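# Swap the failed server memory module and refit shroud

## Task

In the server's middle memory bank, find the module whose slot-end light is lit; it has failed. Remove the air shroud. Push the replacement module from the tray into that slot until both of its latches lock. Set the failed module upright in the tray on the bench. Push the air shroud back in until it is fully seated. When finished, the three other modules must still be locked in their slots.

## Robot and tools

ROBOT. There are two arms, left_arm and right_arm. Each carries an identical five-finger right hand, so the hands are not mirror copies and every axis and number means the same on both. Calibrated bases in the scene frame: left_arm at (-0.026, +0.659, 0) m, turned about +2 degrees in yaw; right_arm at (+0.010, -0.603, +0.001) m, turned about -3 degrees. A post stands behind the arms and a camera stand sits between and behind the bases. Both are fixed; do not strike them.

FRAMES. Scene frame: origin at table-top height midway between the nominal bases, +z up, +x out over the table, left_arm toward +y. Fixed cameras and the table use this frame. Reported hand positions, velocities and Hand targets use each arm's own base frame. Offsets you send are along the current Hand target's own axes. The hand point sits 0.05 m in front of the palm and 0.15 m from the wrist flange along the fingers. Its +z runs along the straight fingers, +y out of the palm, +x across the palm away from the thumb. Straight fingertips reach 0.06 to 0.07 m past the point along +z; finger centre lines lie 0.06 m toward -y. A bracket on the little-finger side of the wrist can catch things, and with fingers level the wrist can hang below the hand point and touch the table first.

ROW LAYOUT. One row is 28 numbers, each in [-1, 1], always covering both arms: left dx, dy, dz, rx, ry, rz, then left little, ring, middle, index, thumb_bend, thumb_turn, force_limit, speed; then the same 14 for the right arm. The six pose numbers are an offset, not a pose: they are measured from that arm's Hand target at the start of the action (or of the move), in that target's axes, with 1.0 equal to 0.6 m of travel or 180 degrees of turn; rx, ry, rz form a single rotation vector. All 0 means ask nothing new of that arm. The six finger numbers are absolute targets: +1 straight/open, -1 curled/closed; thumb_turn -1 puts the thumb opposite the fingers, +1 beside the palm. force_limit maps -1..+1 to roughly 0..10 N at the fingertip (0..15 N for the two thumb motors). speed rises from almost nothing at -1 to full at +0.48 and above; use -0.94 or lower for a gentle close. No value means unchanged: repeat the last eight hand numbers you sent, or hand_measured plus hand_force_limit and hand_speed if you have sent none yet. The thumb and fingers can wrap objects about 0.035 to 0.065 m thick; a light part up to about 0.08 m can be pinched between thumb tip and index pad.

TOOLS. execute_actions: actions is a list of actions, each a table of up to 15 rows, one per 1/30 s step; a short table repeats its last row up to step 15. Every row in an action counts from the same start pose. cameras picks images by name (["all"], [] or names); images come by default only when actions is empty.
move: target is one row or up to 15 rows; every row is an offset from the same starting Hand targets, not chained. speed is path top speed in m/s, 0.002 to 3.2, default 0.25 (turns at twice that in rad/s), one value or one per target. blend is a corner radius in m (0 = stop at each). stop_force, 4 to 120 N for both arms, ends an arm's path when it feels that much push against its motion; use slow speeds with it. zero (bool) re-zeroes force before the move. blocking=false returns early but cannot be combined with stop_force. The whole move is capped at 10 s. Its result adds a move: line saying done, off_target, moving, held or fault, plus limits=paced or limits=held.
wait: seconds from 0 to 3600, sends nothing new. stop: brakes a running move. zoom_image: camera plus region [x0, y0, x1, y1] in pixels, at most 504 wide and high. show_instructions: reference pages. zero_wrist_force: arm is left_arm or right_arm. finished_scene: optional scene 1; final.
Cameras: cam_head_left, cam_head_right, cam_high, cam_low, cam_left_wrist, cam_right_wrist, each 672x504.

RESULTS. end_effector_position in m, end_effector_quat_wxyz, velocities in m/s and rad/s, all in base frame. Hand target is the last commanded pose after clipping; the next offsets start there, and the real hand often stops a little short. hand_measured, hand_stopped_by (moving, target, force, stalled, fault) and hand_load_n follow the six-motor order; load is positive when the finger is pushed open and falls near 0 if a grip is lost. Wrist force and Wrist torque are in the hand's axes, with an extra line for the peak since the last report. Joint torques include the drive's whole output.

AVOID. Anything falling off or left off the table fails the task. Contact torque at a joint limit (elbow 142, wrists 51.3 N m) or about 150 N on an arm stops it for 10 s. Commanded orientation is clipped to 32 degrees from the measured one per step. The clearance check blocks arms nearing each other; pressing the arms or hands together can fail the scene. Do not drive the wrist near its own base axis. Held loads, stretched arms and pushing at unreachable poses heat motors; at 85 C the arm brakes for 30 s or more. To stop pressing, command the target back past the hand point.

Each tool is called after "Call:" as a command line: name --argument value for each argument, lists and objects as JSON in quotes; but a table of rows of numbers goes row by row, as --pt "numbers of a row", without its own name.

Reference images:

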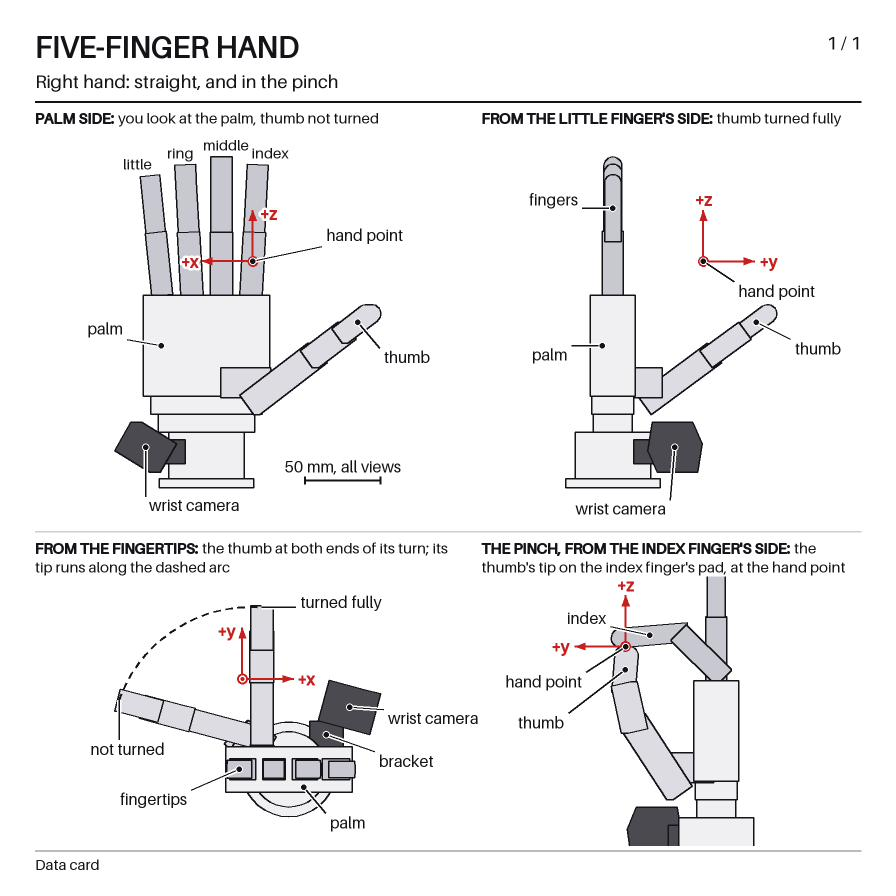

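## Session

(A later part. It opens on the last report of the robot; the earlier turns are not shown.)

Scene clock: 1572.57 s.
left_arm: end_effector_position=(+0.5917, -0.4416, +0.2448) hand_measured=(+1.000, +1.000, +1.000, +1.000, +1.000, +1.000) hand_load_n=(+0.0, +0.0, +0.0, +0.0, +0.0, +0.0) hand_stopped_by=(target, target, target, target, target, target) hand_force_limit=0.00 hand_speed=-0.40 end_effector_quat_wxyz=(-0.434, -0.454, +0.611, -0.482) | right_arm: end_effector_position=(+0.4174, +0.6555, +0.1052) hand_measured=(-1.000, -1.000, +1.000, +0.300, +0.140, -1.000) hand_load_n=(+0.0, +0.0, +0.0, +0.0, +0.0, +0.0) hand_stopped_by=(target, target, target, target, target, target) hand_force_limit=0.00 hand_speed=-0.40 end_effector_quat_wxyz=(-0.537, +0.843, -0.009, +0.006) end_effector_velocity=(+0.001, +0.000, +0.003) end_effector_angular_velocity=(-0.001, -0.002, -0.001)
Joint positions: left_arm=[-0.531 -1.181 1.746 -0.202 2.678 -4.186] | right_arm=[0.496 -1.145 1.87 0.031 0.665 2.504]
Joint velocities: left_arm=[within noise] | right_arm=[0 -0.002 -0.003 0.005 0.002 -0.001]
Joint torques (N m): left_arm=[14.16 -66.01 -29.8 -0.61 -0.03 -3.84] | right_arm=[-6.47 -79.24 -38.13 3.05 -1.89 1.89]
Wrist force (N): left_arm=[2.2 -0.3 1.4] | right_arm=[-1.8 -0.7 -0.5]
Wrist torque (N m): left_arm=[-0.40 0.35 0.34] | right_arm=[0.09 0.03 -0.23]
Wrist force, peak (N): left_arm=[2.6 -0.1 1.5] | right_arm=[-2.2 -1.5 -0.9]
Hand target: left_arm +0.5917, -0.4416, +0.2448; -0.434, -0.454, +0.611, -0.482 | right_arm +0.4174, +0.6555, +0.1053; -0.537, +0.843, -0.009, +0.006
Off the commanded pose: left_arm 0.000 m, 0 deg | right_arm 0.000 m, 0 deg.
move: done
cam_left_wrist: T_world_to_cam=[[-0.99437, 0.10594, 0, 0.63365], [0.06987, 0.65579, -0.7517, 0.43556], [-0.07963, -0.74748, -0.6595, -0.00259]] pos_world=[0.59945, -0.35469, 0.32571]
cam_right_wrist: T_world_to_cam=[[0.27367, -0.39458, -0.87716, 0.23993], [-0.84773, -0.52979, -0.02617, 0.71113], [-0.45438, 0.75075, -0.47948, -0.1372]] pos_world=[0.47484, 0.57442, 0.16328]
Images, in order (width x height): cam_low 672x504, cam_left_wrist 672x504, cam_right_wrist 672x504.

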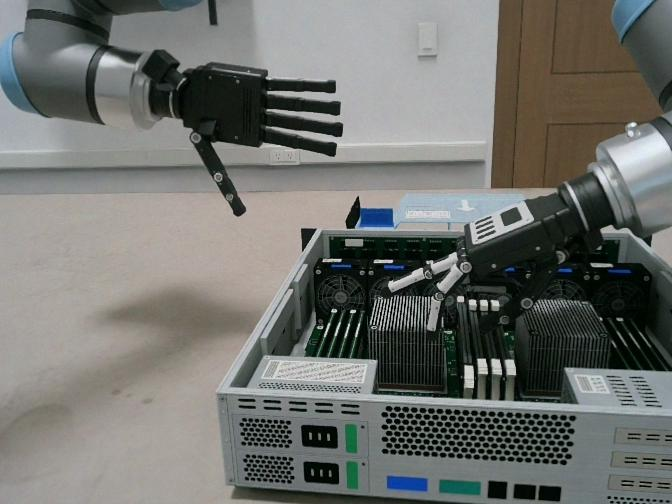

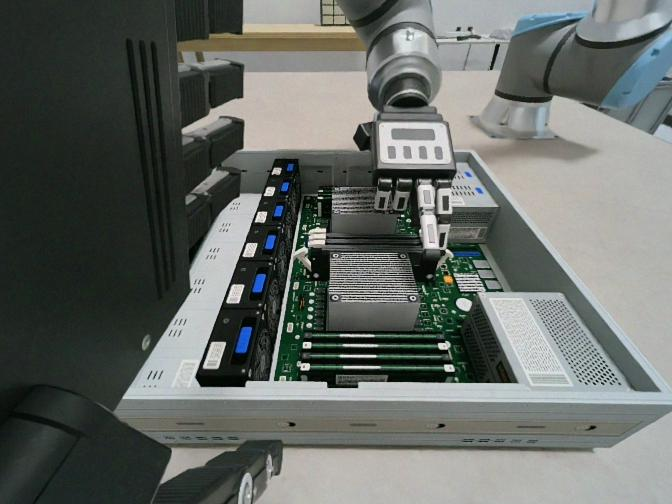

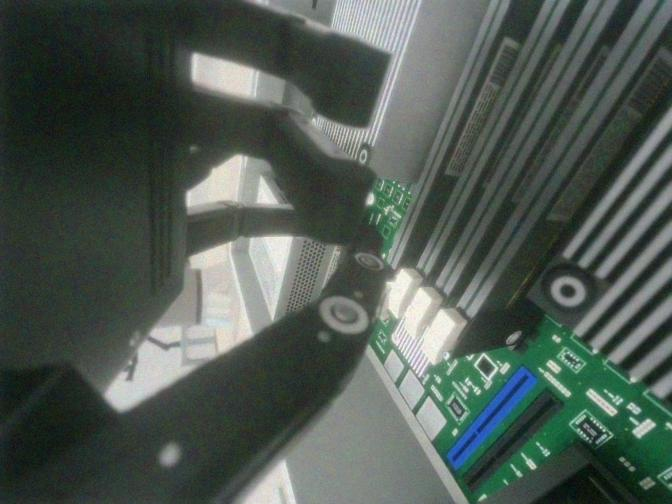

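Call:
move --target '[0,0,0,0,0,0,1,1,1,1,1,1,0,-0.4,0,0.0251,0.0172,0,0,0,-1,-1,1,0.3,0.14,-1,0,-0.4]' --speed 0.05 --cameras '[]'

Call:
move --target '[0,0,0,0,0,0,1,1,1,1,1,1,0,-0.4,0,0.0227,0.0106,0,0,0,-1,-1,1,0.3,0.14,-1,0,-0.4]' --speed 0.005 --stop_force 4 --cameras '["cam_left_wrist","cam_low","cam_right_wrist"]'

Call:
zoom_image --camera "cam_left_wrist" --region '[380, 160, 500, 280]'

Call:
zoom_image --camera "cam_low" --region '[430, 290, 530, 390]'

Scene clock: 1604.10 s.
left_arm: end_effector_position=(+0.5917, -0.4416, +0.2448) hand_measured=(+1.000, +1.000, +1.000, +1.000, +1.000, +1.000) hand_load_n=(+0.0, +0.0, +0.0, +0.0, +0.0, +0.0) hand_stopped_by=(target, target, target, target, target, target) hand_force_limit=0.00 hand_speed=-0.40 end_effector_quat_wxyz=(-0.434, -0.454, +0.611, -0.482) | right_arm: end_effector_position=(+0.4174, +0.6585, +0.0871) hand_measured=(-1.000, -1.000, +1.000, +0.300, +0.140, -1.000) hand_load_n=(+0.0, +0.0, +0.0, +0.0, +0.0, +0.0) hand_stopped_by=(target, target, target, target, target, target) hand_force_limit=0.00 hand_speed=-0.40 end_effector_quat_wxyz=(-0.537, +0.843, -0.009, +0.006)
Joint positions: left_arm=[-0.531 -1.181 1.746 -0.202 2.678 -4.186] | right_arm=[0.501 -1.123 1.875 -0.001 0.668 2.509]
Joint torques (N m): left_arm=[17.45 -67.02 -29.88 -0.6 -0.25 -3.59] | right_arm=[0.09 -80.9 -32.03 3.72 0.08 1.69]
Wrist force (N): left_arm=[1.8 -0.1 1.4] | right_arm=[-2.0 -0.6 0.4]
Wrist torque (N m): left_arm=[-0.37 0.41 0.32] | right_arm=[0.05 0.03 -0.37]
Wrist force, peak (N): left_arm=[2.7 0.1 1.3] | right_arm=[-2.5 -1.0 -0.3]
Hand target: left_arm +0.5917, -0.4416, +0.2448; -0.434, -0.454, +0.611, -0.482 | right_arm +0.4175, +0.6585, +0.0873; -0.537, +0.843, -0.009, +0.006
Off the commanded pose: left_arm 0.000 m, 0 deg | right_arm 0.000 m, 0 deg.
move: done

Scene clock: 1608.30 s.
left_arm: end_effector_position=(+0.5917, -0.4416, +0.2448) hand_measured=(+1.000, +1.000, +1.000, +1.000, +1.000, +1.000) hand_load_n=(+0.0, +0.0, +0.0, +0.0, +0.0, +0.0) hand_stopped_by=(target, target, target, target, target, target) hand_force_limit=0.00 hand_speed=-0.40 end_effector_quat_wxyz=(-0.434, -0.454, +0.611, -0.482) | right_arm: end_effector_position=(+0.4175, +0.6585, +0.0727) hand_measured=(-1.000, -1.000, +1.000, +0.300, +0.140, -1.000) hand_load_n=(+0.5, +0.0, +0.0, +0.0, -1.5, +0.0) hand_stopped_by=(target, target, target, target, target, target) hand_force_limit=0.00 hand_speed=-0.40 end_effector_quat_wxyz=(-0.537, +0.843, -0.009, +0.006)
Joint positions: left_arm=[-0.531 -1.181 1.746 -0.202 2.678 -4.186] | right_arm=[0.501 -1.106 1.882 -0.025 0.668 2.509]
Joint torques (N m): left_arm=[13.64 -63.13 -31.82 -0.73 -0.53 -3.43] | right_arm=[-9.15 -80.19 -35.66 2.88 -0.74 -1.33]
Wrist force (N): left_arm=[2.5 -0.2 1.6] | right_arm=[-2.4 -2.8 -4.2]
Wrist torque (N m): left_arm=[-0.40 0.30 0.36] | right_arm=[0.13 0.09 -0.38]
Wrist force, peak (N): left_arm=[2.4 -0.4 1.8] | right_arm=[-2.3 -4.5 -5.4]
Hand target: left_arm +0.5917, -0.4416, +0.2448; -0.434, -0.454, +0.611, -0.482 | right_arm +0.4175, +0.6585, +0.0727; -0.537, +0.843, -0.009, +0.006
Off the commanded pose: left_arm 0.000 m, 0 deg | right_arm 0.000 m, 0 deg.
move: contact (right_arm)
cam_left_wrist: T_world_to_cam=[[-0.99437, 0.10594, 0, 0.63365], [0.06987, 0.65579, -0.7517, 0.43556], [-0.07963, -0.74748, -0.6595, -0.00259]] pos_world=[0.59945, -0.35469, 0.32571]
cam_right_wrist: T_world_to_cam=[[0.27376, -0.39455, -0.87714, 0.21261], [-0.84774, -0.52976, -0.02629, 0.71196], [-0.4543, 0.75079, -0.47951, -0.155]] pos_world=[0.47494, 0.57742, 0.13088]
Images, in order (width x height): cam_low 672x504, cam_left_wrist 672x504, cam_right_wrist 672x504.

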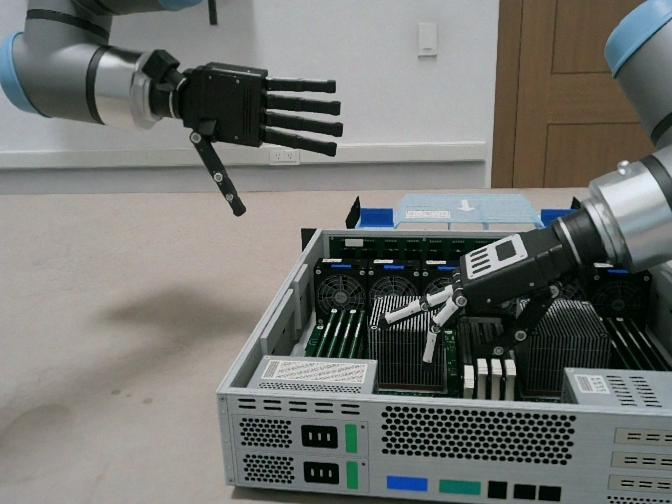

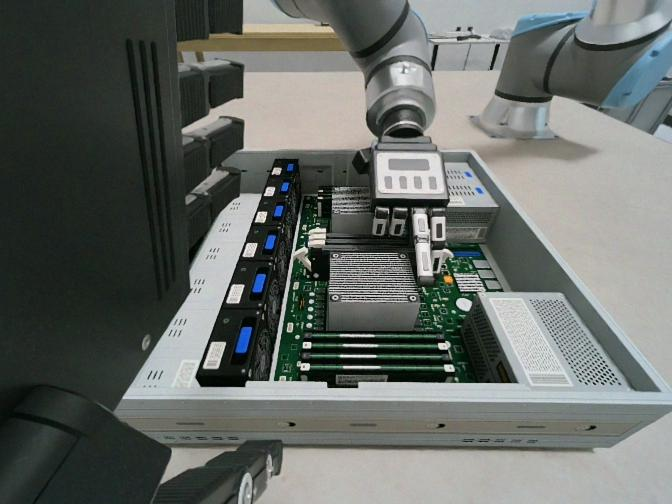

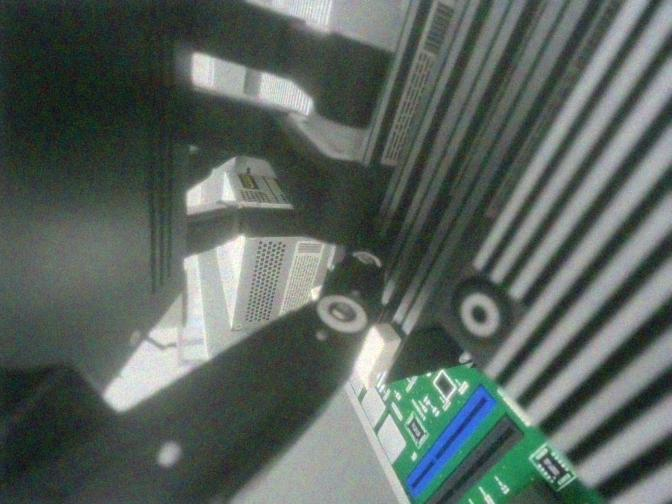

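Scaled by 4.200 from the camera's image (finer frame: 960x720).

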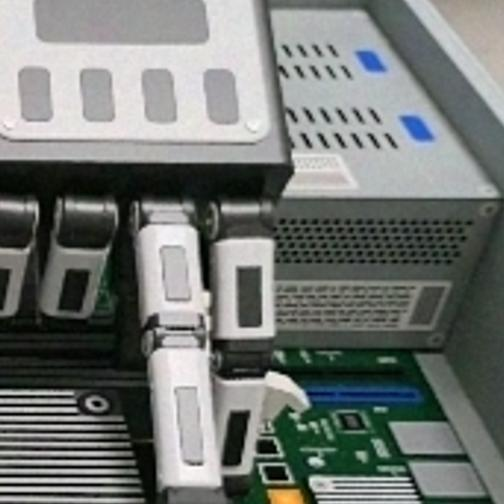

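Scaled by 5.040 from the camera's image (finer frame: 960x720).

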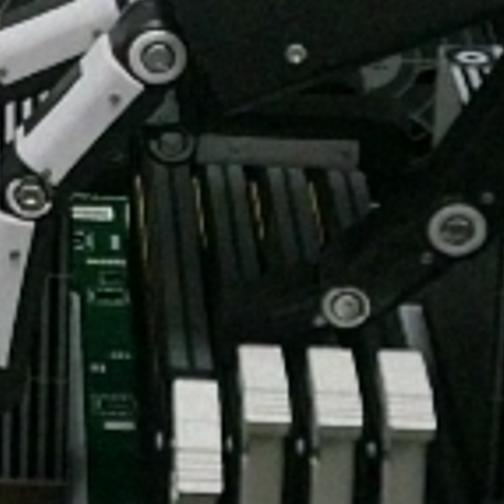

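Call:
move --target '[0,0,0,0,0,0,1,1,1,1,1,1,0,-0.4,0,-0.0023,-0.0011,0,0,0,-1,-1,1,0.3,0.14,-1,0,-0.4]' --speed 0.01 --cameras '[]'

Call:
move --target '[0,0,0,0,0,0,1,1,1,1,1,1,0,-0.4,0,0,0,0,0,0,-1,-1,1,-0.3,0.14,-1,-0.6,-0.9]' --speed 0.01 --cameras '["cam_left_wrist","cam_low","cam_right_wrist"]'

Call:
zoom_image --camera "cam_low" --region '[420, 290, 520, 390]'

Call:
zoom_image --camera "cam_right_wrist" --region '[300, 160, 480, 340]'

Scene clock: 1620.30 s.
left_arm: end_effector_position=(+0.5917, -0.4416, +0.2448) hand_measured=(+1.000, +1.000, +1.000, +1.000, +1.000, +1.000) hand_load_n=(+0.0, +0.0, +0.0, +0.0, +0.0, +0.0) hand_stopped_by=(target, target, target, target, target, target) hand_force_limit=0.00 hand_speed=-0.40 end_effector_quat_wxyz=(-0.434, -0.454, +0.611, -0.482) | right_arm: end_effector_position=(+0.4175, +0.6585, +0.0744) hand_measured=(-1.000, -1.000, +1.000, +0.300, +0.140, -1.000) hand_load_n=(+0.0, +0.0, +0.0, +0.0, +0.0, +0.0) hand_stopped_by=(target, target, target, target, target, target) hand_force_limit=0.00 hand_speed=-0.40 end_effector_quat_wxyz=(-0.537, +0.843, -0.009, +0.006)
Joint positions: left_arm=[-0.531 -1.181 1.746 -0.202 2.678 -4.186] | right_arm=[0.501 -1.108 1.881 -0.022 0.668 2.509]
Joint torques (N m): left_arm=[13.3 -61.91 -32.64 -0.56 -0.25 -3.12] | right_arm=[-10.69 -64.8 -32.49 0.76 -1.41 -2.01]
Wrist force (N): left_arm=[2.2 -0.3 1.5] | right_arm=[-2.0 -0.7 0.6]
Wrist torque (N m): left_arm=[-0.41 0.34 0.34] | right_arm=[0.02 0.02 -0.38]
Wrist force, peak (N): left_arm=[2.6 -0.1 1.5] | right_arm=[-2.1 -3.6 -4.6]
Hand target: left_arm +0.5917, -0.4416, +0.2448; -0.434, -0.454, +0.611, -0.482 | right_arm +0.4175, +0.6585, +0.0743; -0.537, +0.843, -0.009, +0.006
Off the commanded pose: left_arm 0.000 m, 0 deg | right_arm 0.000 m, 0 deg.
move: done

Scene clock: 1621.90 s.
left_arm: end_effector_position=(+0.5917, -0.4416, +0.2448) hand_measured=(+1.000, +1.000, +1.000, +1.000, +1.000, +1.000) hand_load_n=(+0.0, +0.0, +0.0, +0.0, +0.0, +0.0) hand_stopped_by=(target, target, target, target, target, target) hand_force_limit=0.00 hand_speed=-0.40 end_effector_quat_wxyz=(-0.434, -0.454, +0.611, -0.482) | right_arm: end_effector_position=(+0.4175, +0.6585, +0.0743) hand_measured=(-1.000, -1.000, +1.000, -0.070, +0.140, -1.000) hand_load_n=(+0.0, +0.0, +0.0, +4.0, +0.0, +0.0) hand_stopped_by=(target, target, target, force, target, target) hand_force_limit=-0.60 hand_speed=-0.90 end_effector_quat_wxyz=(-0.537, +0.843, -0.009, +0.006)
Joint positions: left_arm=[-0.531 -1.181 1.746 -0.202 2.678 -4.186] | right_arm=[0.501 -1.107 1.881 -0.022 0.668 2.509]
Joint torques (N m): left_arm=[15.18 -64.16 -32.19 -0.5 0.03 -3.55] | right_arm=[-8.76 -50.2 -21.51 0.09 -1.49 -1.9]
Wrist force (N): left_arm=[2.1 -0.1 1.5] | right_arm=[-1.7 -1.0 3.3]
Wrist torque (N m): left_arm=[-0.38 0.36 0.34] | right_arm=[0.09 -0.04 -0.34]
Wrist force, peak (N): left_arm=[2.4 0.0 1.8] | right_arm=[-2.2 -0.5 3.3]
Hand target: left_arm +0.5917, -0.4416, +0.2448; -0.434, -0.454, +0.611, -0.482 | right_arm +0.4175, +0.6585, +0.0743; -0.537, +0.843, -0.009, +0.006
Off the commanded pose: left_arm 0.000 m, 0 deg | right_arm 0.000 m, 0 deg.
move: done
cam_left_wrist: T_world_to_cam=[[-0.99437, 0.10594, 0, 0.63365], [0.06987, 0.65579, -0.7517, 0.43556], [-0.07963, -0.74748, -0.6595, -0.00259]] pos_world=[0.59945, -0.35469, 0.32571]
cam_right_wrist: T_world_to_cam=[[0.27376, -0.39455, -0.87714, 0.21389], [-0.84774, -0.52976, -0.02629, 0.71208], [-0.4543, 0.75079, -0.47951, -0.15423]] pos_world=[0.47504, 0.57742, 0.13238]
Images, in order (width x height): cam_low 672x504, cam_left_wrist 672x504, cam_right_wrist 672x504.

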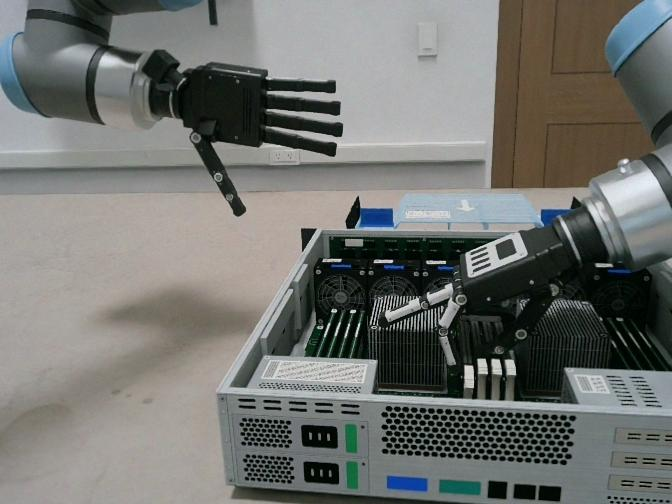

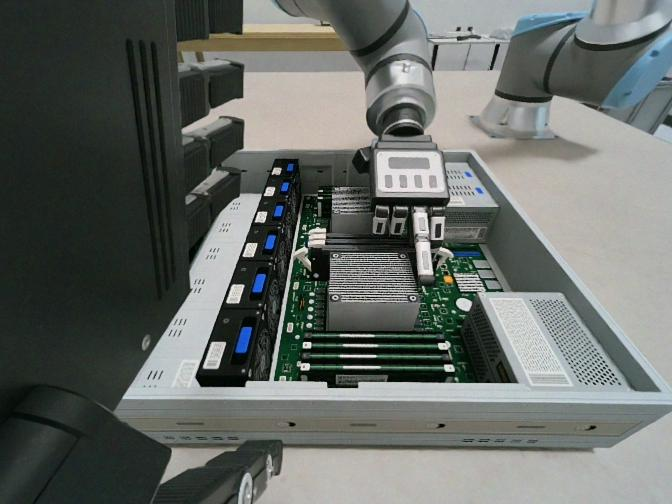

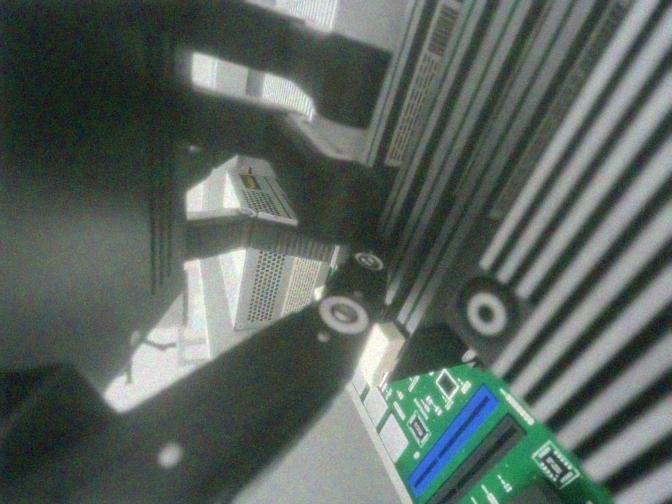

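Scaled by 5.040 from the camera's image (finer frame: 960x720).

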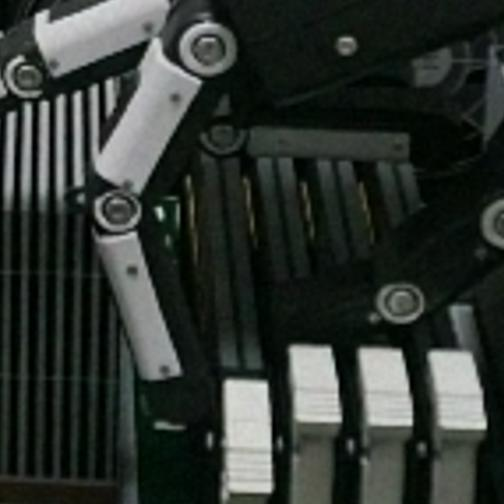

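Scaled by 2.800 from the camera's image (finer frame: 960x720).

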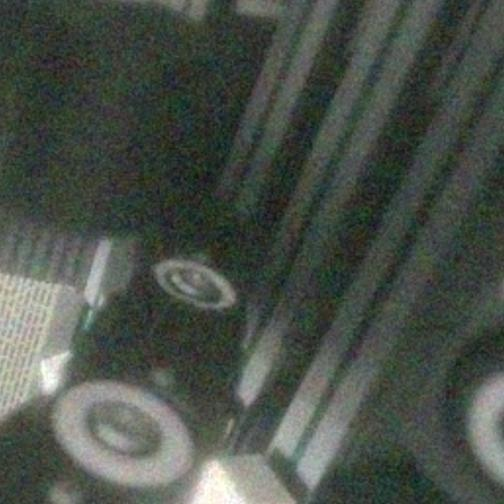

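Call:
move --target '[0,0,0,0,0,0,1,1,1,1,1,1,0,-0.4,0,0,0,0,0,0,-1,-1,1,-0.3,-0.1,-1,-0.6,-0.92]' --speed 0.01 --cameras '["cam_low"]'

Call:
zoom_image --camera "cam_low" --region '[420, 290, 520, 390]'

Scene clock: 1632.80 s.
left_arm: end_effector_position=(+0.5917, -0.4416, +0.2448) hand_measured=(+1.000, +1.000, +1.000, +1.000, +1.000, +1.000) hand_load_n=(+0.0, +0.0, +0.0, +0.0, +0.0, +0.0) hand_stopped_by=(target, target, target, target, target, target) hand_force_limit=0.00 hand_speed=-0.40 end_effector_quat_wxyz=(-0.434, -0.454, +0.611, -0.482) | right_arm: end_effector_position=(+0.4175, +0.6585, +0.0743) hand_measured=(-1.000, -1.000, +1.000, -0.070, -0.100, -1.000) hand_load_n=(+0.0, +0.0, +0.0, +4.0, +0.0, +0.0) hand_stopped_by=(target, target, target, force, target, target) hand_force_limit=-0.60 hand_speed=-0.92 end_effector_quat_wxyz=(-0.537, +0.843, -0.009, +0.006)
Joint positions: left_arm=[-0.531 -1.181 1.746 -0.202 2.678 -4.186] | right_arm=[0.501 -1.107 1.881 -0.022 0.668 2.509]
Joint torques (N m): left_arm=[14.29 -63.36 -30.65 -0.2 -0.23 -3.78] | right_arm=[-10.73 -59.96 -21.12 1.91 -1.59 -1.71]
Wrist force (N): left_arm=[2.2 -0.3 1.6] | right_arm=[-2.1 -0.6 2.8]
Wrist torque (N m): left_arm=[-0.42 0.35 0.33] | right_arm=[0.18 0.03 -0.35]
Wrist force, peak (N): left_arm=[2.6 0.1 1.7] | right_arm=[-2.4 -1.1 3.5]
Hand target: left_arm +0.5917, -0.4416, +0.2448; -0.434, -0.454, +0.611, -0.482 | right_arm +0.4175, +0.6585, +0.0743; -0.537, +0.843, -0.009, +0.006
Off the commanded pose: left_arm 0.000 m, 0 deg | right_arm 0.000 m, 0 deg.
move: done

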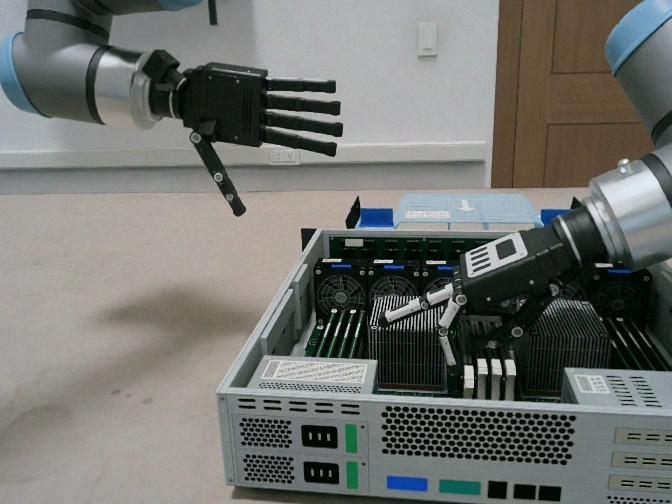

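Scaled by 5.040 from the camera's image (finer frame: 960x720).

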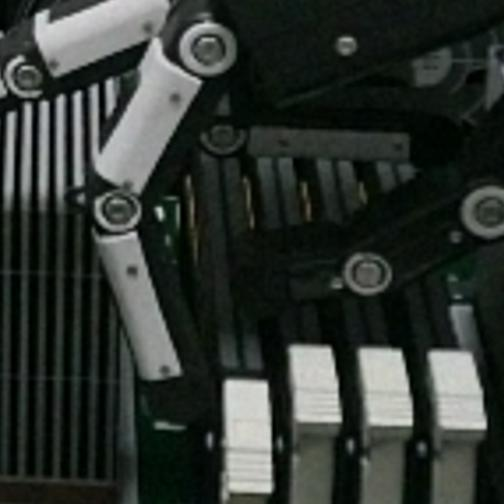

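Call:
move --pt "0 0 0 0 0 0 1 1 1 1 1 1 0 -0.4 0 0 0 0 0 0 -1 -1 1 0.3 -0.1 -1 0 -0.6" --pt "0 0 0 0 0 0 1 1 1 1 1 1 0 -0.4 0 -0.1511 -0.0704 0 0 0 -1 -1 1 0.3 -0.1 -1 0 -0.6" --speed 0.1 --cameras '[]'

Call:
move --target '[0,0,0,0,0,0,1,1,1,1,1,1,0,-0.4,0,-0.05,0,-0.1111,0,0,-1,-1,-1,0.1,0.3,-1,-0.4,-0.6]' --speed 0.1 --cameras '["cam_low","cam_right_wrist"]'

Call:
zoom_image --camera "cam_low" --region '[400, 170, 600, 370]'

Scene clock: 1692.73 s.
left_arm: end_effector_position=(+0.5917, -0.4416, +0.2448) hand_measured=(+1.000, +1.000, +1.000, +1.000, +1.000, +1.000) hand_load_n=(+0.0, +0.0, +0.0, +0.0, +0.0, +0.0) hand_stopped_by=(target, target, target, target, target, target) hand_force_limit=0.00 hand_speed=-0.40 end_effector_quat_wxyz=(-0.434, -0.454, +0.611, -0.482) | right_arm: end_effector_position=(+0.4175, +0.6586, +0.1744) hand_measured=(-1.000, -1.000, +1.000, +0.300, -0.100, -1.000) hand_load_n=(+0.0, +0.0, +0.0, +0.0, +0.5, +0.0) hand_stopped_by=(target, target, target, target, target, target) hand_force_limit=0.00 hand_speed=-0.60 end_effector_quat_wxyz=(-0.537, +0.843, -0.009, +0.006) end_effector_velocity=(-0.001, +0.000, -0.003) end_effector_angular_velocity=(+0.000, -0.001, +0.002)
Joint positions: left_arm=[-0.531 -1.181 1.746 -0.202 2.678 -4.186] | right_arm=[0.501 -1.216 1.822 0.145 0.668 2.509]
Joint velocities: left_arm=[within noise] | right_arm=[0.001 0.002 0.003 -0.005 0 -0.002]
Joint torques (N m): left_arm=[15 -64.24 -30.57 -0.47 0.27 -3.09] | right_arm=[7.9 -45.8 -26.29 -0.08 1.08 -1.8]
Wrist force (N): left_arm=[2.3 -0.2 1.6] | right_arm=[-1.8 -0.8 0.2]
Wrist torque (N m): left_arm=[-0.40 0.34 0.34] | right_arm=[0.02 -0.01 -0.36]
Wrist force, peak (N): left_arm=[2.5 -0.3 1.7] | right_arm=[-2.4 -0.9 3.6]
Hand target: left_arm +0.5917, -0.4416, +0.2448; -0.434, -0.454, +0.611, -0.482 | right_arm +0.4175, +0.6585, +0.1743; -0.537, +0.843, -0.009, +0.006
Off the commanded pose: left_arm 0.000 m, 0 deg | right_arm 0.000 m, 0 deg.
move: done

Scene clock: 1694.90 s.
left_arm: end_effector_position=(+0.5917, -0.4416, +0.2448) hand_measured=(+1.000, +1.000, +1.000, +1.000, +1.000, +1.000) hand_load_n=(+0.0, +0.0, +0.0, +0.0, +0.0, +0.0) hand_stopped_by=(target, target, target, target, target, target) hand_force_limit=0.00 hand_speed=-0.40 end_effector_quat_wxyz=(-0.434, -0.454, +0.611, -0.482) | right_arm: end_effector_position=(+0.4177, +0.6713, +0.2014) hand_measured=(-1.000, -1.000, -0.320, +0.100, +0.300, -1.000) hand_load_n=(+0.0, +0.0, +14.0, +0.0, +1.0, +0.0) hand_stopped_by=(target, target, force, target, target, target) hand_force_limit=-0.40 hand_speed=-0.60 end_effector_quat_wxyz=(-0.383, +0.924, -0.010, +0.004)
Joint positions: left_arm=[-0.531 -1.181 1.746 -0.202 2.678 -4.186] | right_arm=[0.611 -1.146 1.59 0.594 0.964 2.374]
Joint torques (N m): left_arm=[15.5 -65.87 -30.86 -0.73 -0.35 -3.07] | right_arm=[-16.81 -84.43 -31.33 2.21 -3 1.86]
Wrist force (N): left_arm=[2.0 0.0 1.6] | right_arm=[-2.0 -1.0 -1.2]
Wrist torque (N m): left_arm=[-0.37 0.38 0.33] | right_arm=[0.06 0.16 -0.23]
Wrist force, peak (N): left_arm=[2.7 -0.1 1.5] | right_arm=[-2.6 -0.4 -0.8]
Hand target: left_arm +0.5917, -0.4416, +0.2448; -0.434, -0.454, +0.611, -0.482 | right_arm +0.4178, +0.6712, +0.2015; -0.383, +0.924, -0.010, +0.004
Off the commanded pose: left_arm 0.000 m, 0 deg | right_arm 0.000 m, 0 deg.
move: done
cam_right_wrist: T_world_to_cam=[[0.26786, -0.671, -0.69138, 0.48105], [-0.8471, -0.50588, 0.16278, 0.668], [-0.45898, 0.54207, -0.70391, 0.08443]] pos_world=[0.47576, 0.61494, 0.28328]

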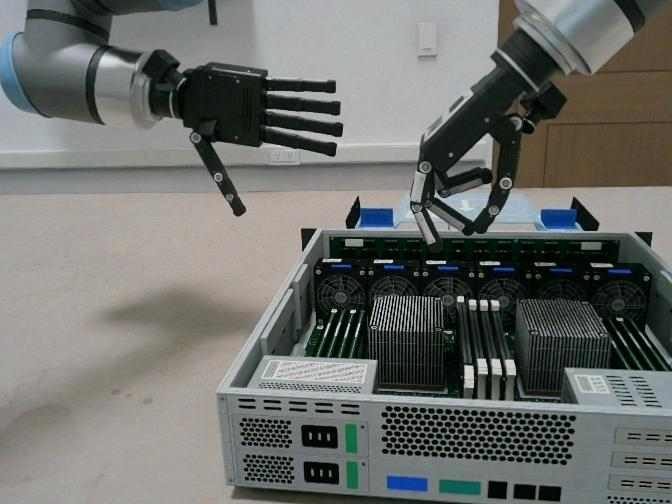

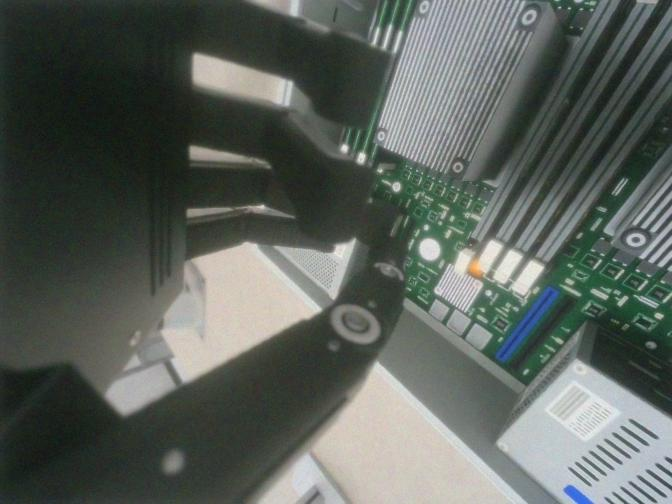

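Scaled by 2.520 from the camera's image (finer frame: 960x720).

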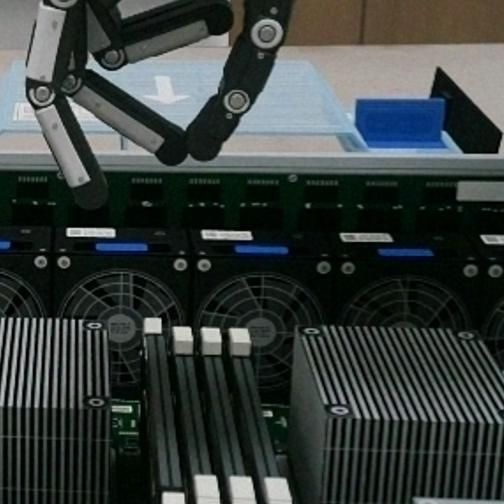

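Call:
move --pt "0 0 0 0 0 0 1 1 1 1 1 1 0 -0.4 0 0 0 0 0 0 -1 -1 1 0.3 0.4 -1 -0.4 -0.5" --pt "0 0 0 0 0 0 1 1 1 1 1 1 0 -0.4 0 0.0975 0.0947 0.1111 0 0 -1 -1 1 0.3 0.4 -1 -0.4 -0.5" --speed 0.1 --cameras '["cam_low"]'

Call:
zoom_image --camera "cam_low" --region '[400, 220, 560, 380]'

Scene clock: 1737.53 s.
left_arm: end_effector_position=(+0.5917, -0.4416, +0.2448) hand_measured=(+1.000, +1.000, +1.000, +1.000, +1.000, +1.000) hand_load_n=(+0.0, +0.0, +0.0, +0.0, +0.0, +0.0) hand_stopped_by=(target, target, target, target, target, target) hand_force_limit=0.00 hand_speed=-0.40 end_effector_quat_wxyz=(-0.434, -0.454, +0.611, -0.482) | right_arm: end_effector_position=(+0.4178, +0.6699, +0.1198) hand_measured=(-1.000, -1.000, +1.000, +0.300, +0.400, -1.000) hand_load_n=(+0.0, +0.0, +0.0, +0.0, +0.0, +0.0) hand_stopped_by=(target, target, target, target, target, target) hand_force_limit=-0.40 hand_speed=-0.50 end_effector_quat_wxyz=(-0.537, +0.843, -0.009, +0.006)
Joint positions: left_arm=[-0.531 -1.181 1.746 -0.202 2.678 -4.186] | right_arm=[0.517 -1.151 1.842 0.047 0.68 2.526]
Joint torques (N m): left_arm=[16.63 -62.84 -31.27 -0.65 -0.19 -3.53] | right_arm=[12.1 -83.23 -35.27 0.42 1.03 -3.48]
Wrist force (N): left_arm=[2.1 -0.4 1.6] | right_arm=[-1.9 -0.4 -0.2]
Wrist torque (N m): left_arm=[-0.42 0.36 0.33] | right_arm=[0.12 0.03 -0.28]
Wrist force, peak (N): left_arm=[2.6 0.0 1.7] | right_arm=[-2.1 -1.4 -1.9]
Hand target: left_arm +0.5917, -0.4416, +0.2448; -0.434, -0.454, +0.611, -0.482 | right_arm +0.4178, +0.6700, +0.1199; -0.537, +0.843, -0.009, +0.006
Off the commanded pose: left_arm 0.000 m, 0 deg | right_arm 0.000 m, 0 deg.
move: done

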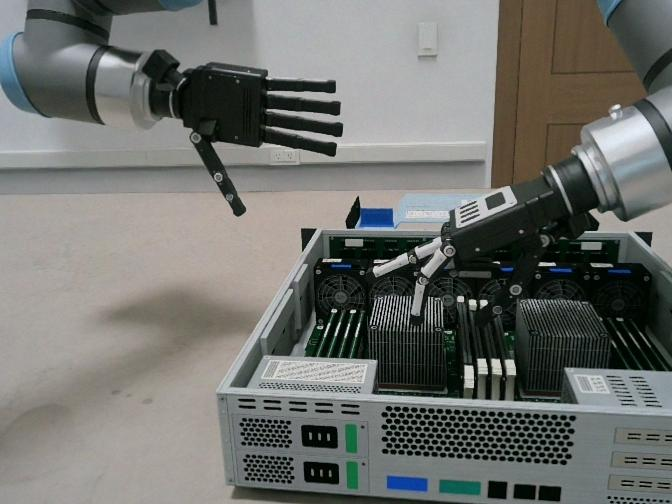

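Scaled by 3.150 from the camera's image (finer frame: 960x720).

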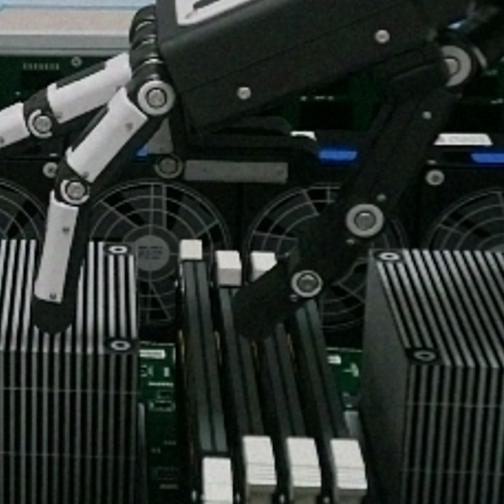

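Call:
move --target '[0,0,0,0,0,0,1,1,1,1,1,1,0,-0.4,0,0.0453,0.0211,0,0,0,-1,-1,1,0.3,0.4,-1,-0.4,-0.5]' --speed 0.06 --cameras '[]'

Call:
move --target '[0,0,0,0,0,0,1,1,1,1,1,1,0,-0.4,0,0.0227,0.0106,0,0,0,-1,-1,1,0.3,0.4,-1,-0.4,-0.5]' --speed 0.005 --stop_force 4 --cameras '["cam_low"]'

Call:
zoom_image --camera "cam_low" --region '[420, 270, 540, 390]'

Scene clock: 1748.80 s.
left_arm: end_effector_position=(+0.5917, -0.4416, +0.2448) hand_measured=(+1.000, +1.000, +1.000, +1.000, +1.000, +1.000) hand_load_n=(+0.0, +0.0, +0.0, +0.0, +0.0, +0.0) hand_stopped_by=(target, target, target, target, target, target) hand_force_limit=0.00 hand_speed=-0.40 end_effector_quat_wxyz=(-0.434, -0.454, +0.611, -0.482) | right_arm: end_effector_position=(+0.4177, +0.6700, +0.0898) hand_measured=(-1.000, -1.000, +1.000, +0.300, +0.400, -1.000) hand_load_n=(+0.0, +0.0, +0.0, +0.0, +0.0, +0.0) hand_stopped_by=(target, target, target, target, target, target) hand_force_limit=-0.40 hand_speed=-0.50 end_effector_quat_wxyz=(-0.537, +0.843, -0.009, +0.006)
Joint positions: left_arm=[-0.531 -1.181 1.746 -0.202 2.678 -4.186] | right_arm=[0.517 -1.118 1.858 -0.003 0.68 2.526]
Joint torques (N m): left_arm=[16.4 -62.43 -30.88 -0.63 0.28 -3.17] | right_arm=[0.53 -83.02 -36.6 3.21 0.42 -0.59]
Wrist force (N): left_arm=[2.1 -0.1 1.4] | right_arm=[-1.9 -0.3 -0.1]
Wrist torque (N m): left_arm=[-0.37 0.37 0.34] | right_arm=[0.12 0.03 -0.25]
Wrist force, peak (N): left_arm=[2.6 -0.3 1.5] | right_arm=[-1.8 -1.8 -0.5]
Hand target: left_arm +0.5917, -0.4416, +0.2448; -0.434, -0.454, +0.611, -0.482 | right_arm +0.4178, +0.6700, +0.0900; -0.537, +0.843, -0.009, +0.006
Off the commanded pose: left_arm 0.000 m, 0 deg | right_arm 0.000 m, 0 deg.
move: done

Scene clock: 1751.50 s.
left_arm: end_effector_position=(+0.5917, -0.4416, +0.2448) hand_measured=(+1.000, +1.000, +1.000, +1.000, +1.000, +1.000) hand_load_n=(+0.0, +0.0, +0.0, +0.0, +0.0, +0.0) hand_stopped_by=(target, target, target, target, target, target) hand_force_limit=0.00 hand_speed=-0.40 end_effector_quat_wxyz=(-0.434, -0.454, +0.611, -0.482) | right_arm: end_effector_position=(+0.4178, +0.6700, +0.0829) hand_measured=(-1.000, -1.000, +1.000, +0.300, +0.400, -1.000) hand_load_n=(+0.0, +0.0, +0.0, +0.0, +0.0, +0.0) hand_stopped_by=(target, target, target, target, target, target) hand_force_limit=-0.40 hand_speed=-0.50 end_effector_quat_wxyz=(-0.537, +0.843, -0.009, +0.006)
Joint positions: left_arm=[-0.531 -1.181 1.746 -0.202 2.678 -4.186] | right_arm=[0.517 -1.11 1.861 -0.014 0.68 2.526]
Joint torques (N m): left_arm=[19.9 -64.93 -31.03 -0.79 0.02 -3.06] | right_arm=[-7.05 -84.45 -35.97 3.38 -1.7 1.43]
Wrist force (N): left_arm=[2.3 0.1 1.4] | right_arm=[-1.7 -0.5 -0.1]
Wrist torque (N m): left_arm=[-0.35 0.34 0.35] | right_arm=[0.10 -0.02 -0.25]
Wrist force, peak (N): left_arm=[2.5 -0.1 1.6] | right_arm=[-2.0 -3.7 -4.6]
Hand target: left_arm +0.5917, -0.4416, +0.2448; -0.434, -0.454, +0.611, -0.482 | right_arm +0.4178, +0.6700, +0.0829; -0.537, +0.843, -0.009, +0.006 (not the last commanded pose)
Off the commanded pose: left_arm 0.000 m, 0 deg | right_arm 0.008 m, 0 deg.
move: contact (right_arm)

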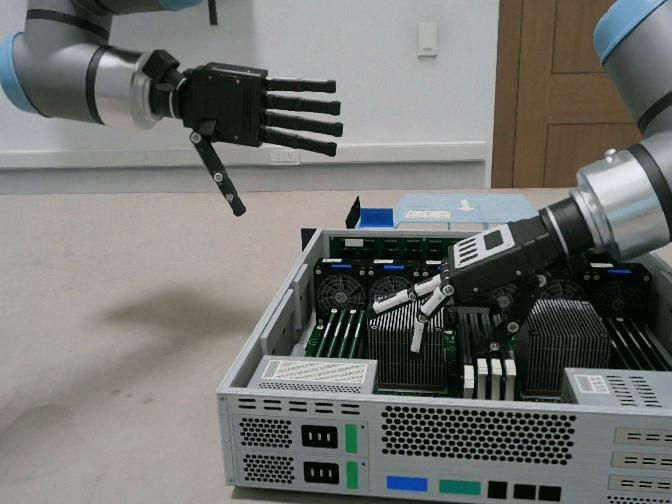

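Scaled by 4.200 from the camera's image (finer frame: 960x720).

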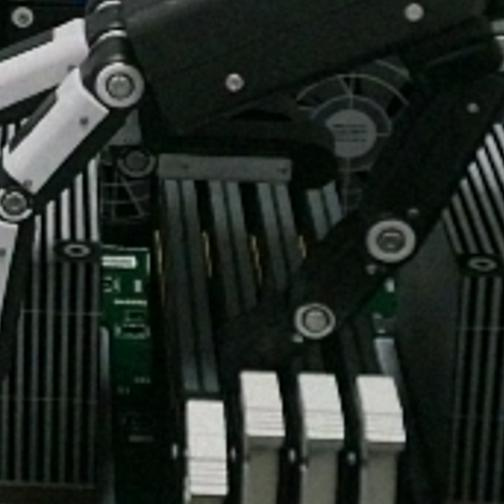

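Call:
move --target '[0,0,0,0,0,0,1,1,1,1,1,1,0,-0.4,0,0.0032,-0.0068,0,0,0,-1,-1,1,0.3,0.4,-1,-0.4,-0.5]' --speed 0.02 --cameras '[]'

Call:
move --target '[0,0,0,0,0,0,1,1,1,1,1,1,0,-0.4,0,0.0227,0.0106,0,0,0,-1,-1,1,0.3,0.4,-1,-0.4,-0.5]' --speed 0.005 --stop_force 4 --cameras '["cam_low"]'

Call:
zoom_image --camera "cam_low" --region '[420, 270, 540, 390]'

Scene clock: 1767.87 s.
left_arm: end_effector_position=(+0.5917, -0.4416, +0.2448) hand_measured=(+1.000, +1.000, +1.000, +1.000, +1.000, +1.000) hand_load_n=(+0.0, +0.0, +0.5, -0.5, +0.5, +0.0) hand_stopped_by=(target, target, target, target, target, target) hand_force_limit=0.00 hand_speed=-0.40 end_effector_quat_wxyz=(-0.434, -0.454, +0.611, -0.482) | right_arm: end_effector_position=(+0.4176, +0.6654, +0.0829) hand_measured=(-1.000, -1.000, +1.000, +0.300, +0.400, -1.000) hand_load_n=(+0.0, +0.5, +0.0, +0.0, +0.0, +0.0) hand_stopped_by=(target, target, target, target, target, target) hand_force_limit=-0.40 hand_speed=-0.50 end_effector_quat_wxyz=(-0.537, +0.843, -0.009, +0.006)
Joint positions: left_arm=[-0.531 -1.181 1.746 -0.202 2.678 -4.186] | right_arm=[0.511 -1.113 1.868 -0.012 0.675 2.519]
Joint torques (N m): left_arm=[13.6 -62.8 -31.14 -0.92 -0.27 -3.27] | right_arm=[6.6 -63.23 -35.72 1.7 -0.78 0.28]
Wrist force (N): left_arm=[2.3 -0.1 1.6] | right_arm=[-1.7 -0.5 -0.1]
Wrist torque (N m): left_arm=[-0.39 0.34 0.34] | right_arm=[0.10 0.00 -0.22]
Wrist force, peak (N): left_arm=[2.5 -0.2 1.6] | right_arm=[-2.4 -0.2 0.1]
Hand target: left_arm +0.5917, -0.4416, +0.2448; -0.434, -0.454, +0.611, -0.482 | right_arm +0.4177, +0.6655, +0.0829; -0.537, +0.843, -0.009, +0.006
Off the commanded pose: left_arm 0.000 m, 0 deg | right_arm 0.000 m, 0 deg.
move: done

Scene clock: 1769.20 s.
left_arm: end_effector_position=(+0.5917, -0.4416, +0.2448) hand_measured=(+1.000, +1.000, +1.000, +1.000, +1.000, +1.000) hand_load_n=(+0.0, +0.0, +0.0, +0.0, +0.0, +0.0) hand_stopped_by=(target, target, target, target, target, target) hand_force_limit=0.00 hand_speed=-0.40 end_effector_quat_wxyz=(-0.434, -0.454, +0.611, -0.482) | right_arm: end_effector_position=(+0.4178, +0.6655, +0.0824) hand_measured=(-1.000, -1.000, +1.000, +0.300, +0.400, -1.000) hand_load_n=(+0.0, +0.0, +0.0, +0.0, -1.0, +0.5) hand_stopped_by=(target, target, target, target, target, target) hand_force_limit=-0.40 hand_speed=-0.50 end_effector_quat_wxyz=(-0.537, +0.843, -0.009, +0.006)
Joint positions: left_arm=[-0.531 -1.181 1.746 -0.202 2.678 -4.186] | right_arm=[0.511 -1.112 1.868 -0.013 0.675 2.519]
Joint torques (N m): left_arm=[14.55 -64.98 -30.97 -0.75 -0.11 -2.9] | right_arm=[-3.47 -78.2 -36.03 2.8 -2.28 -2.29]
Wrist force (N): left_arm=[2.2 -0.1 1.5] | right_arm=[-2.7 -3.9 -4.4]
Wrist torque (N m): left_arm=[-0.39 0.34 0.34] | right_arm=[-0.03 0.09 -0.26]
Wrist force, peak (N): left_arm=[2.3 -0.3 1.7] | right_arm=[-3.0 -5.9 -6.9]
Hand target: left_arm +0.5917, -0.4416, +0.2448; -0.434, -0.454, +0.611, -0.482 | right_arm +0.4178, +0.6655, +0.0824; -0.537, +0.843, -0.009, +0.006 (not the last commanded pose)
Off the commanded pose: left_arm 0.000 m, 0 deg | right_arm 0.014 m, 0 deg.
move: contact (right_arm)

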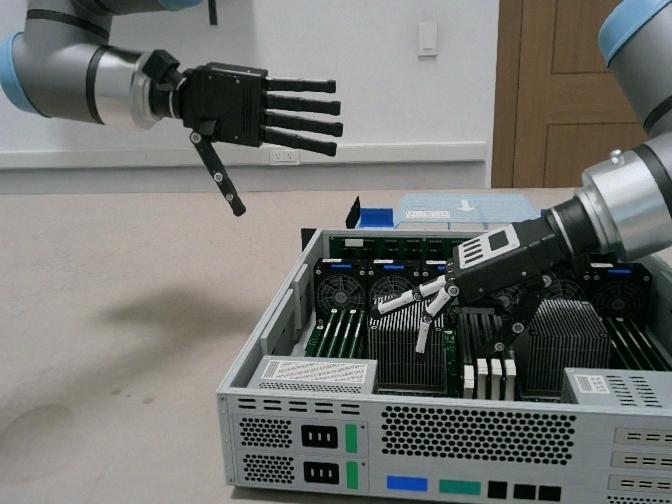

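Scaled by 4.200 from the camera's image (finer frame: 960x720).

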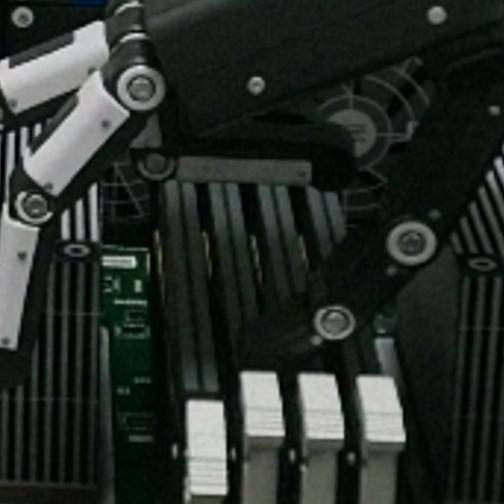

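Call:
move --target '[0,0,0,0,0,0,1,1,1,1,1,1,0,-0.4,0,-0.0015,-0.0007,0,0,0,-1,-1,1,0.3,0.4,-1,-0.4,-0.5]' --speed 0.02 --cameras '[]'

Call:
move --target '[0,0,0,0,0,0,1,1,1,1,1,1,0,-0.4,0,-0.0085,0.0181,0,0,0,-1,-1,1,0.3,0.4,-1,-0.4,-0.5]' --speed 0.004 --stop_force 4 --cameras '["cam_low"]'

Call:
zoom_image --camera "cam_low" --region '[420, 270, 540, 390]'

Scene clock: 1779.13 s.
left_arm: end_effector_position=(+0.5917, -0.4416, +0.2448) hand_measured=(+1.000, +1.000, +1.000, +1.000, +1.000, +1.000) hand_load_n=(+0.0, +0.0, +0.0, +0.0, +0.0, +0.0) hand_stopped_by=(target, target, target, target, target, target) hand_force_limit=0.00 hand_speed=-0.40 end_effector_quat_wxyz=(-0.434, -0.454, +0.611, -0.482) | right_arm: end_effector_position=(+0.4178, +0.6655, +0.0835) hand_measured=(-1.000, -1.000, +1.000, +0.300, +0.400, -1.000) hand_load_n=(+0.0, +0.0, +0.0, +0.0, +0.0, +0.0) hand_stopped_by=(target, target, target, target, target, target) hand_force_limit=-0.40 hand_speed=-0.50 end_effector_quat_wxyz=(-0.537, +0.843, -0.009, +0.006)
Joint positions: left_arm=[-0.531 -1.181 1.746 -0.202 2.678 -4.186] | right_arm=[0.511 -1.113 1.867 -0.011 0.675 2.519]
Joint torques (N m): left_arm=[16.42 -62.89 -32.67 -0.73 -0.27 -2.85] | right_arm=[-6.75 -62.82 -31.11 0.17 -2.37 -1.94]
Wrist force (N): left_arm=[2.2 0.1 1.5] | right_arm=[-1.4 -0.2 0.2]
Wrist torque (N m): left_arm=[-0.36 0.35 0.35] | right_arm=[0.12 -0.06 -0.19]
Wrist force, peak (N): left_arm=[2.2 0.3 1.9] | right_arm=[-2.6 -4.4 -5.0]
Hand target: left_arm +0.5917, -0.4416, +0.2448; -0.434, -0.454, +0.611, -0.482 | right_arm +0.4178, +0.6655, +0.0834; -0.537, +0.843, -0.009, +0.006
Off the commanded pose: left_arm 0.000 m, 0 deg | right_arm 0.000 m, 0 deg.
move: done

Scene clock: 1781.97 s.
left_arm: end_effector_position=(+0.5917, -0.4416, +0.2448) hand_measured=(+1.000, +1.000, +1.000, +1.000, +1.000, +1.000) hand_load_n=(+0.0, +0.0, +0.0, +0.0, +0.0, +0.0) hand_stopped_by=(target, target, target, target, target, target) hand_force_limit=0.00 hand_speed=-0.40 end_effector_quat_wxyz=(-0.434, -0.454, +0.611, -0.482) | right_arm: end_effector_position=(+0.4179, +0.6725, +0.0834) hand_measured=(-1.000, -1.000, +1.000, +0.300, +0.400, -1.000) hand_load_n=(+0.5, +0.0, +0.0, +0.0, +2.0, +0.0) hand_stopped_by=(target, target, target, target, target, target) hand_force_limit=-0.40 hand_speed=-0.50 end_effector_quat_wxyz=(-0.537, +0.843, -0.009, +0.006)
Joint positions: left_arm=[-0.531 -1.181 1.746 -0.202 2.678 -4.186] | right_arm=[0.521 -1.108 1.858 -0.015 0.682 2.53]
Joint torques (N m): left_arm=[16.95 -65 -30.06 -0.6 0.19 -2.97] | right_arm=[-15.73 -79.06 -22.75 0.99 -1.45 -2.37]
Wrist force (N): left_arm=[2.1 -0.4 1.5] | right_arm=[-2.0 -3.0 -7.4]
Wrist torque (N m): left_arm=[-0.42 0.36 0.33] | right_arm=[-0.09 0.08 -0.39]
Wrist force, peak (N): left_arm=[2.6 -0.1 1.5] | right_arm=[-2.3 -3.0 -7.6]
Hand target: left_arm +0.5917, -0.4416, +0.2448; -0.434, -0.454, +0.611, -0.482 | right_arm +0.4179, +0.6725, +0.0834; -0.537, +0.843, -0.009, +0.006 (not the last commanded pose)
Off the commanded pose: left_arm 0.000 m, 0 deg | right_arm 0.005 m, 0 deg.
move: contact (right_arm)

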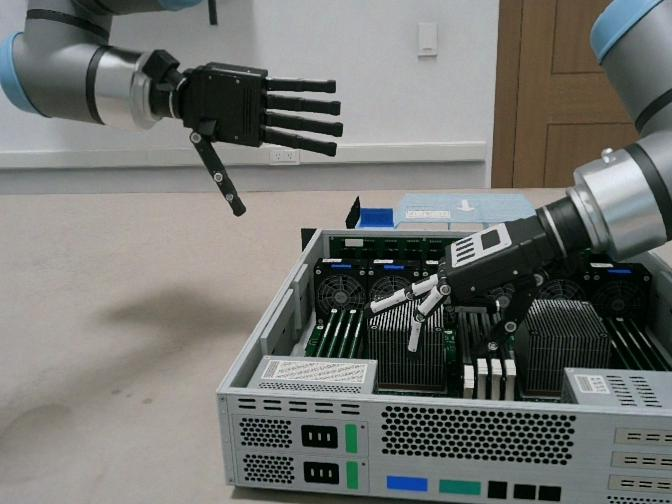

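Scaled by 4.200 from the camera's image (finer frame: 960x720).

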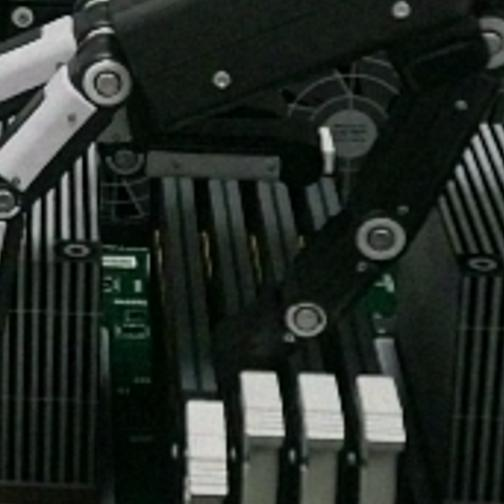

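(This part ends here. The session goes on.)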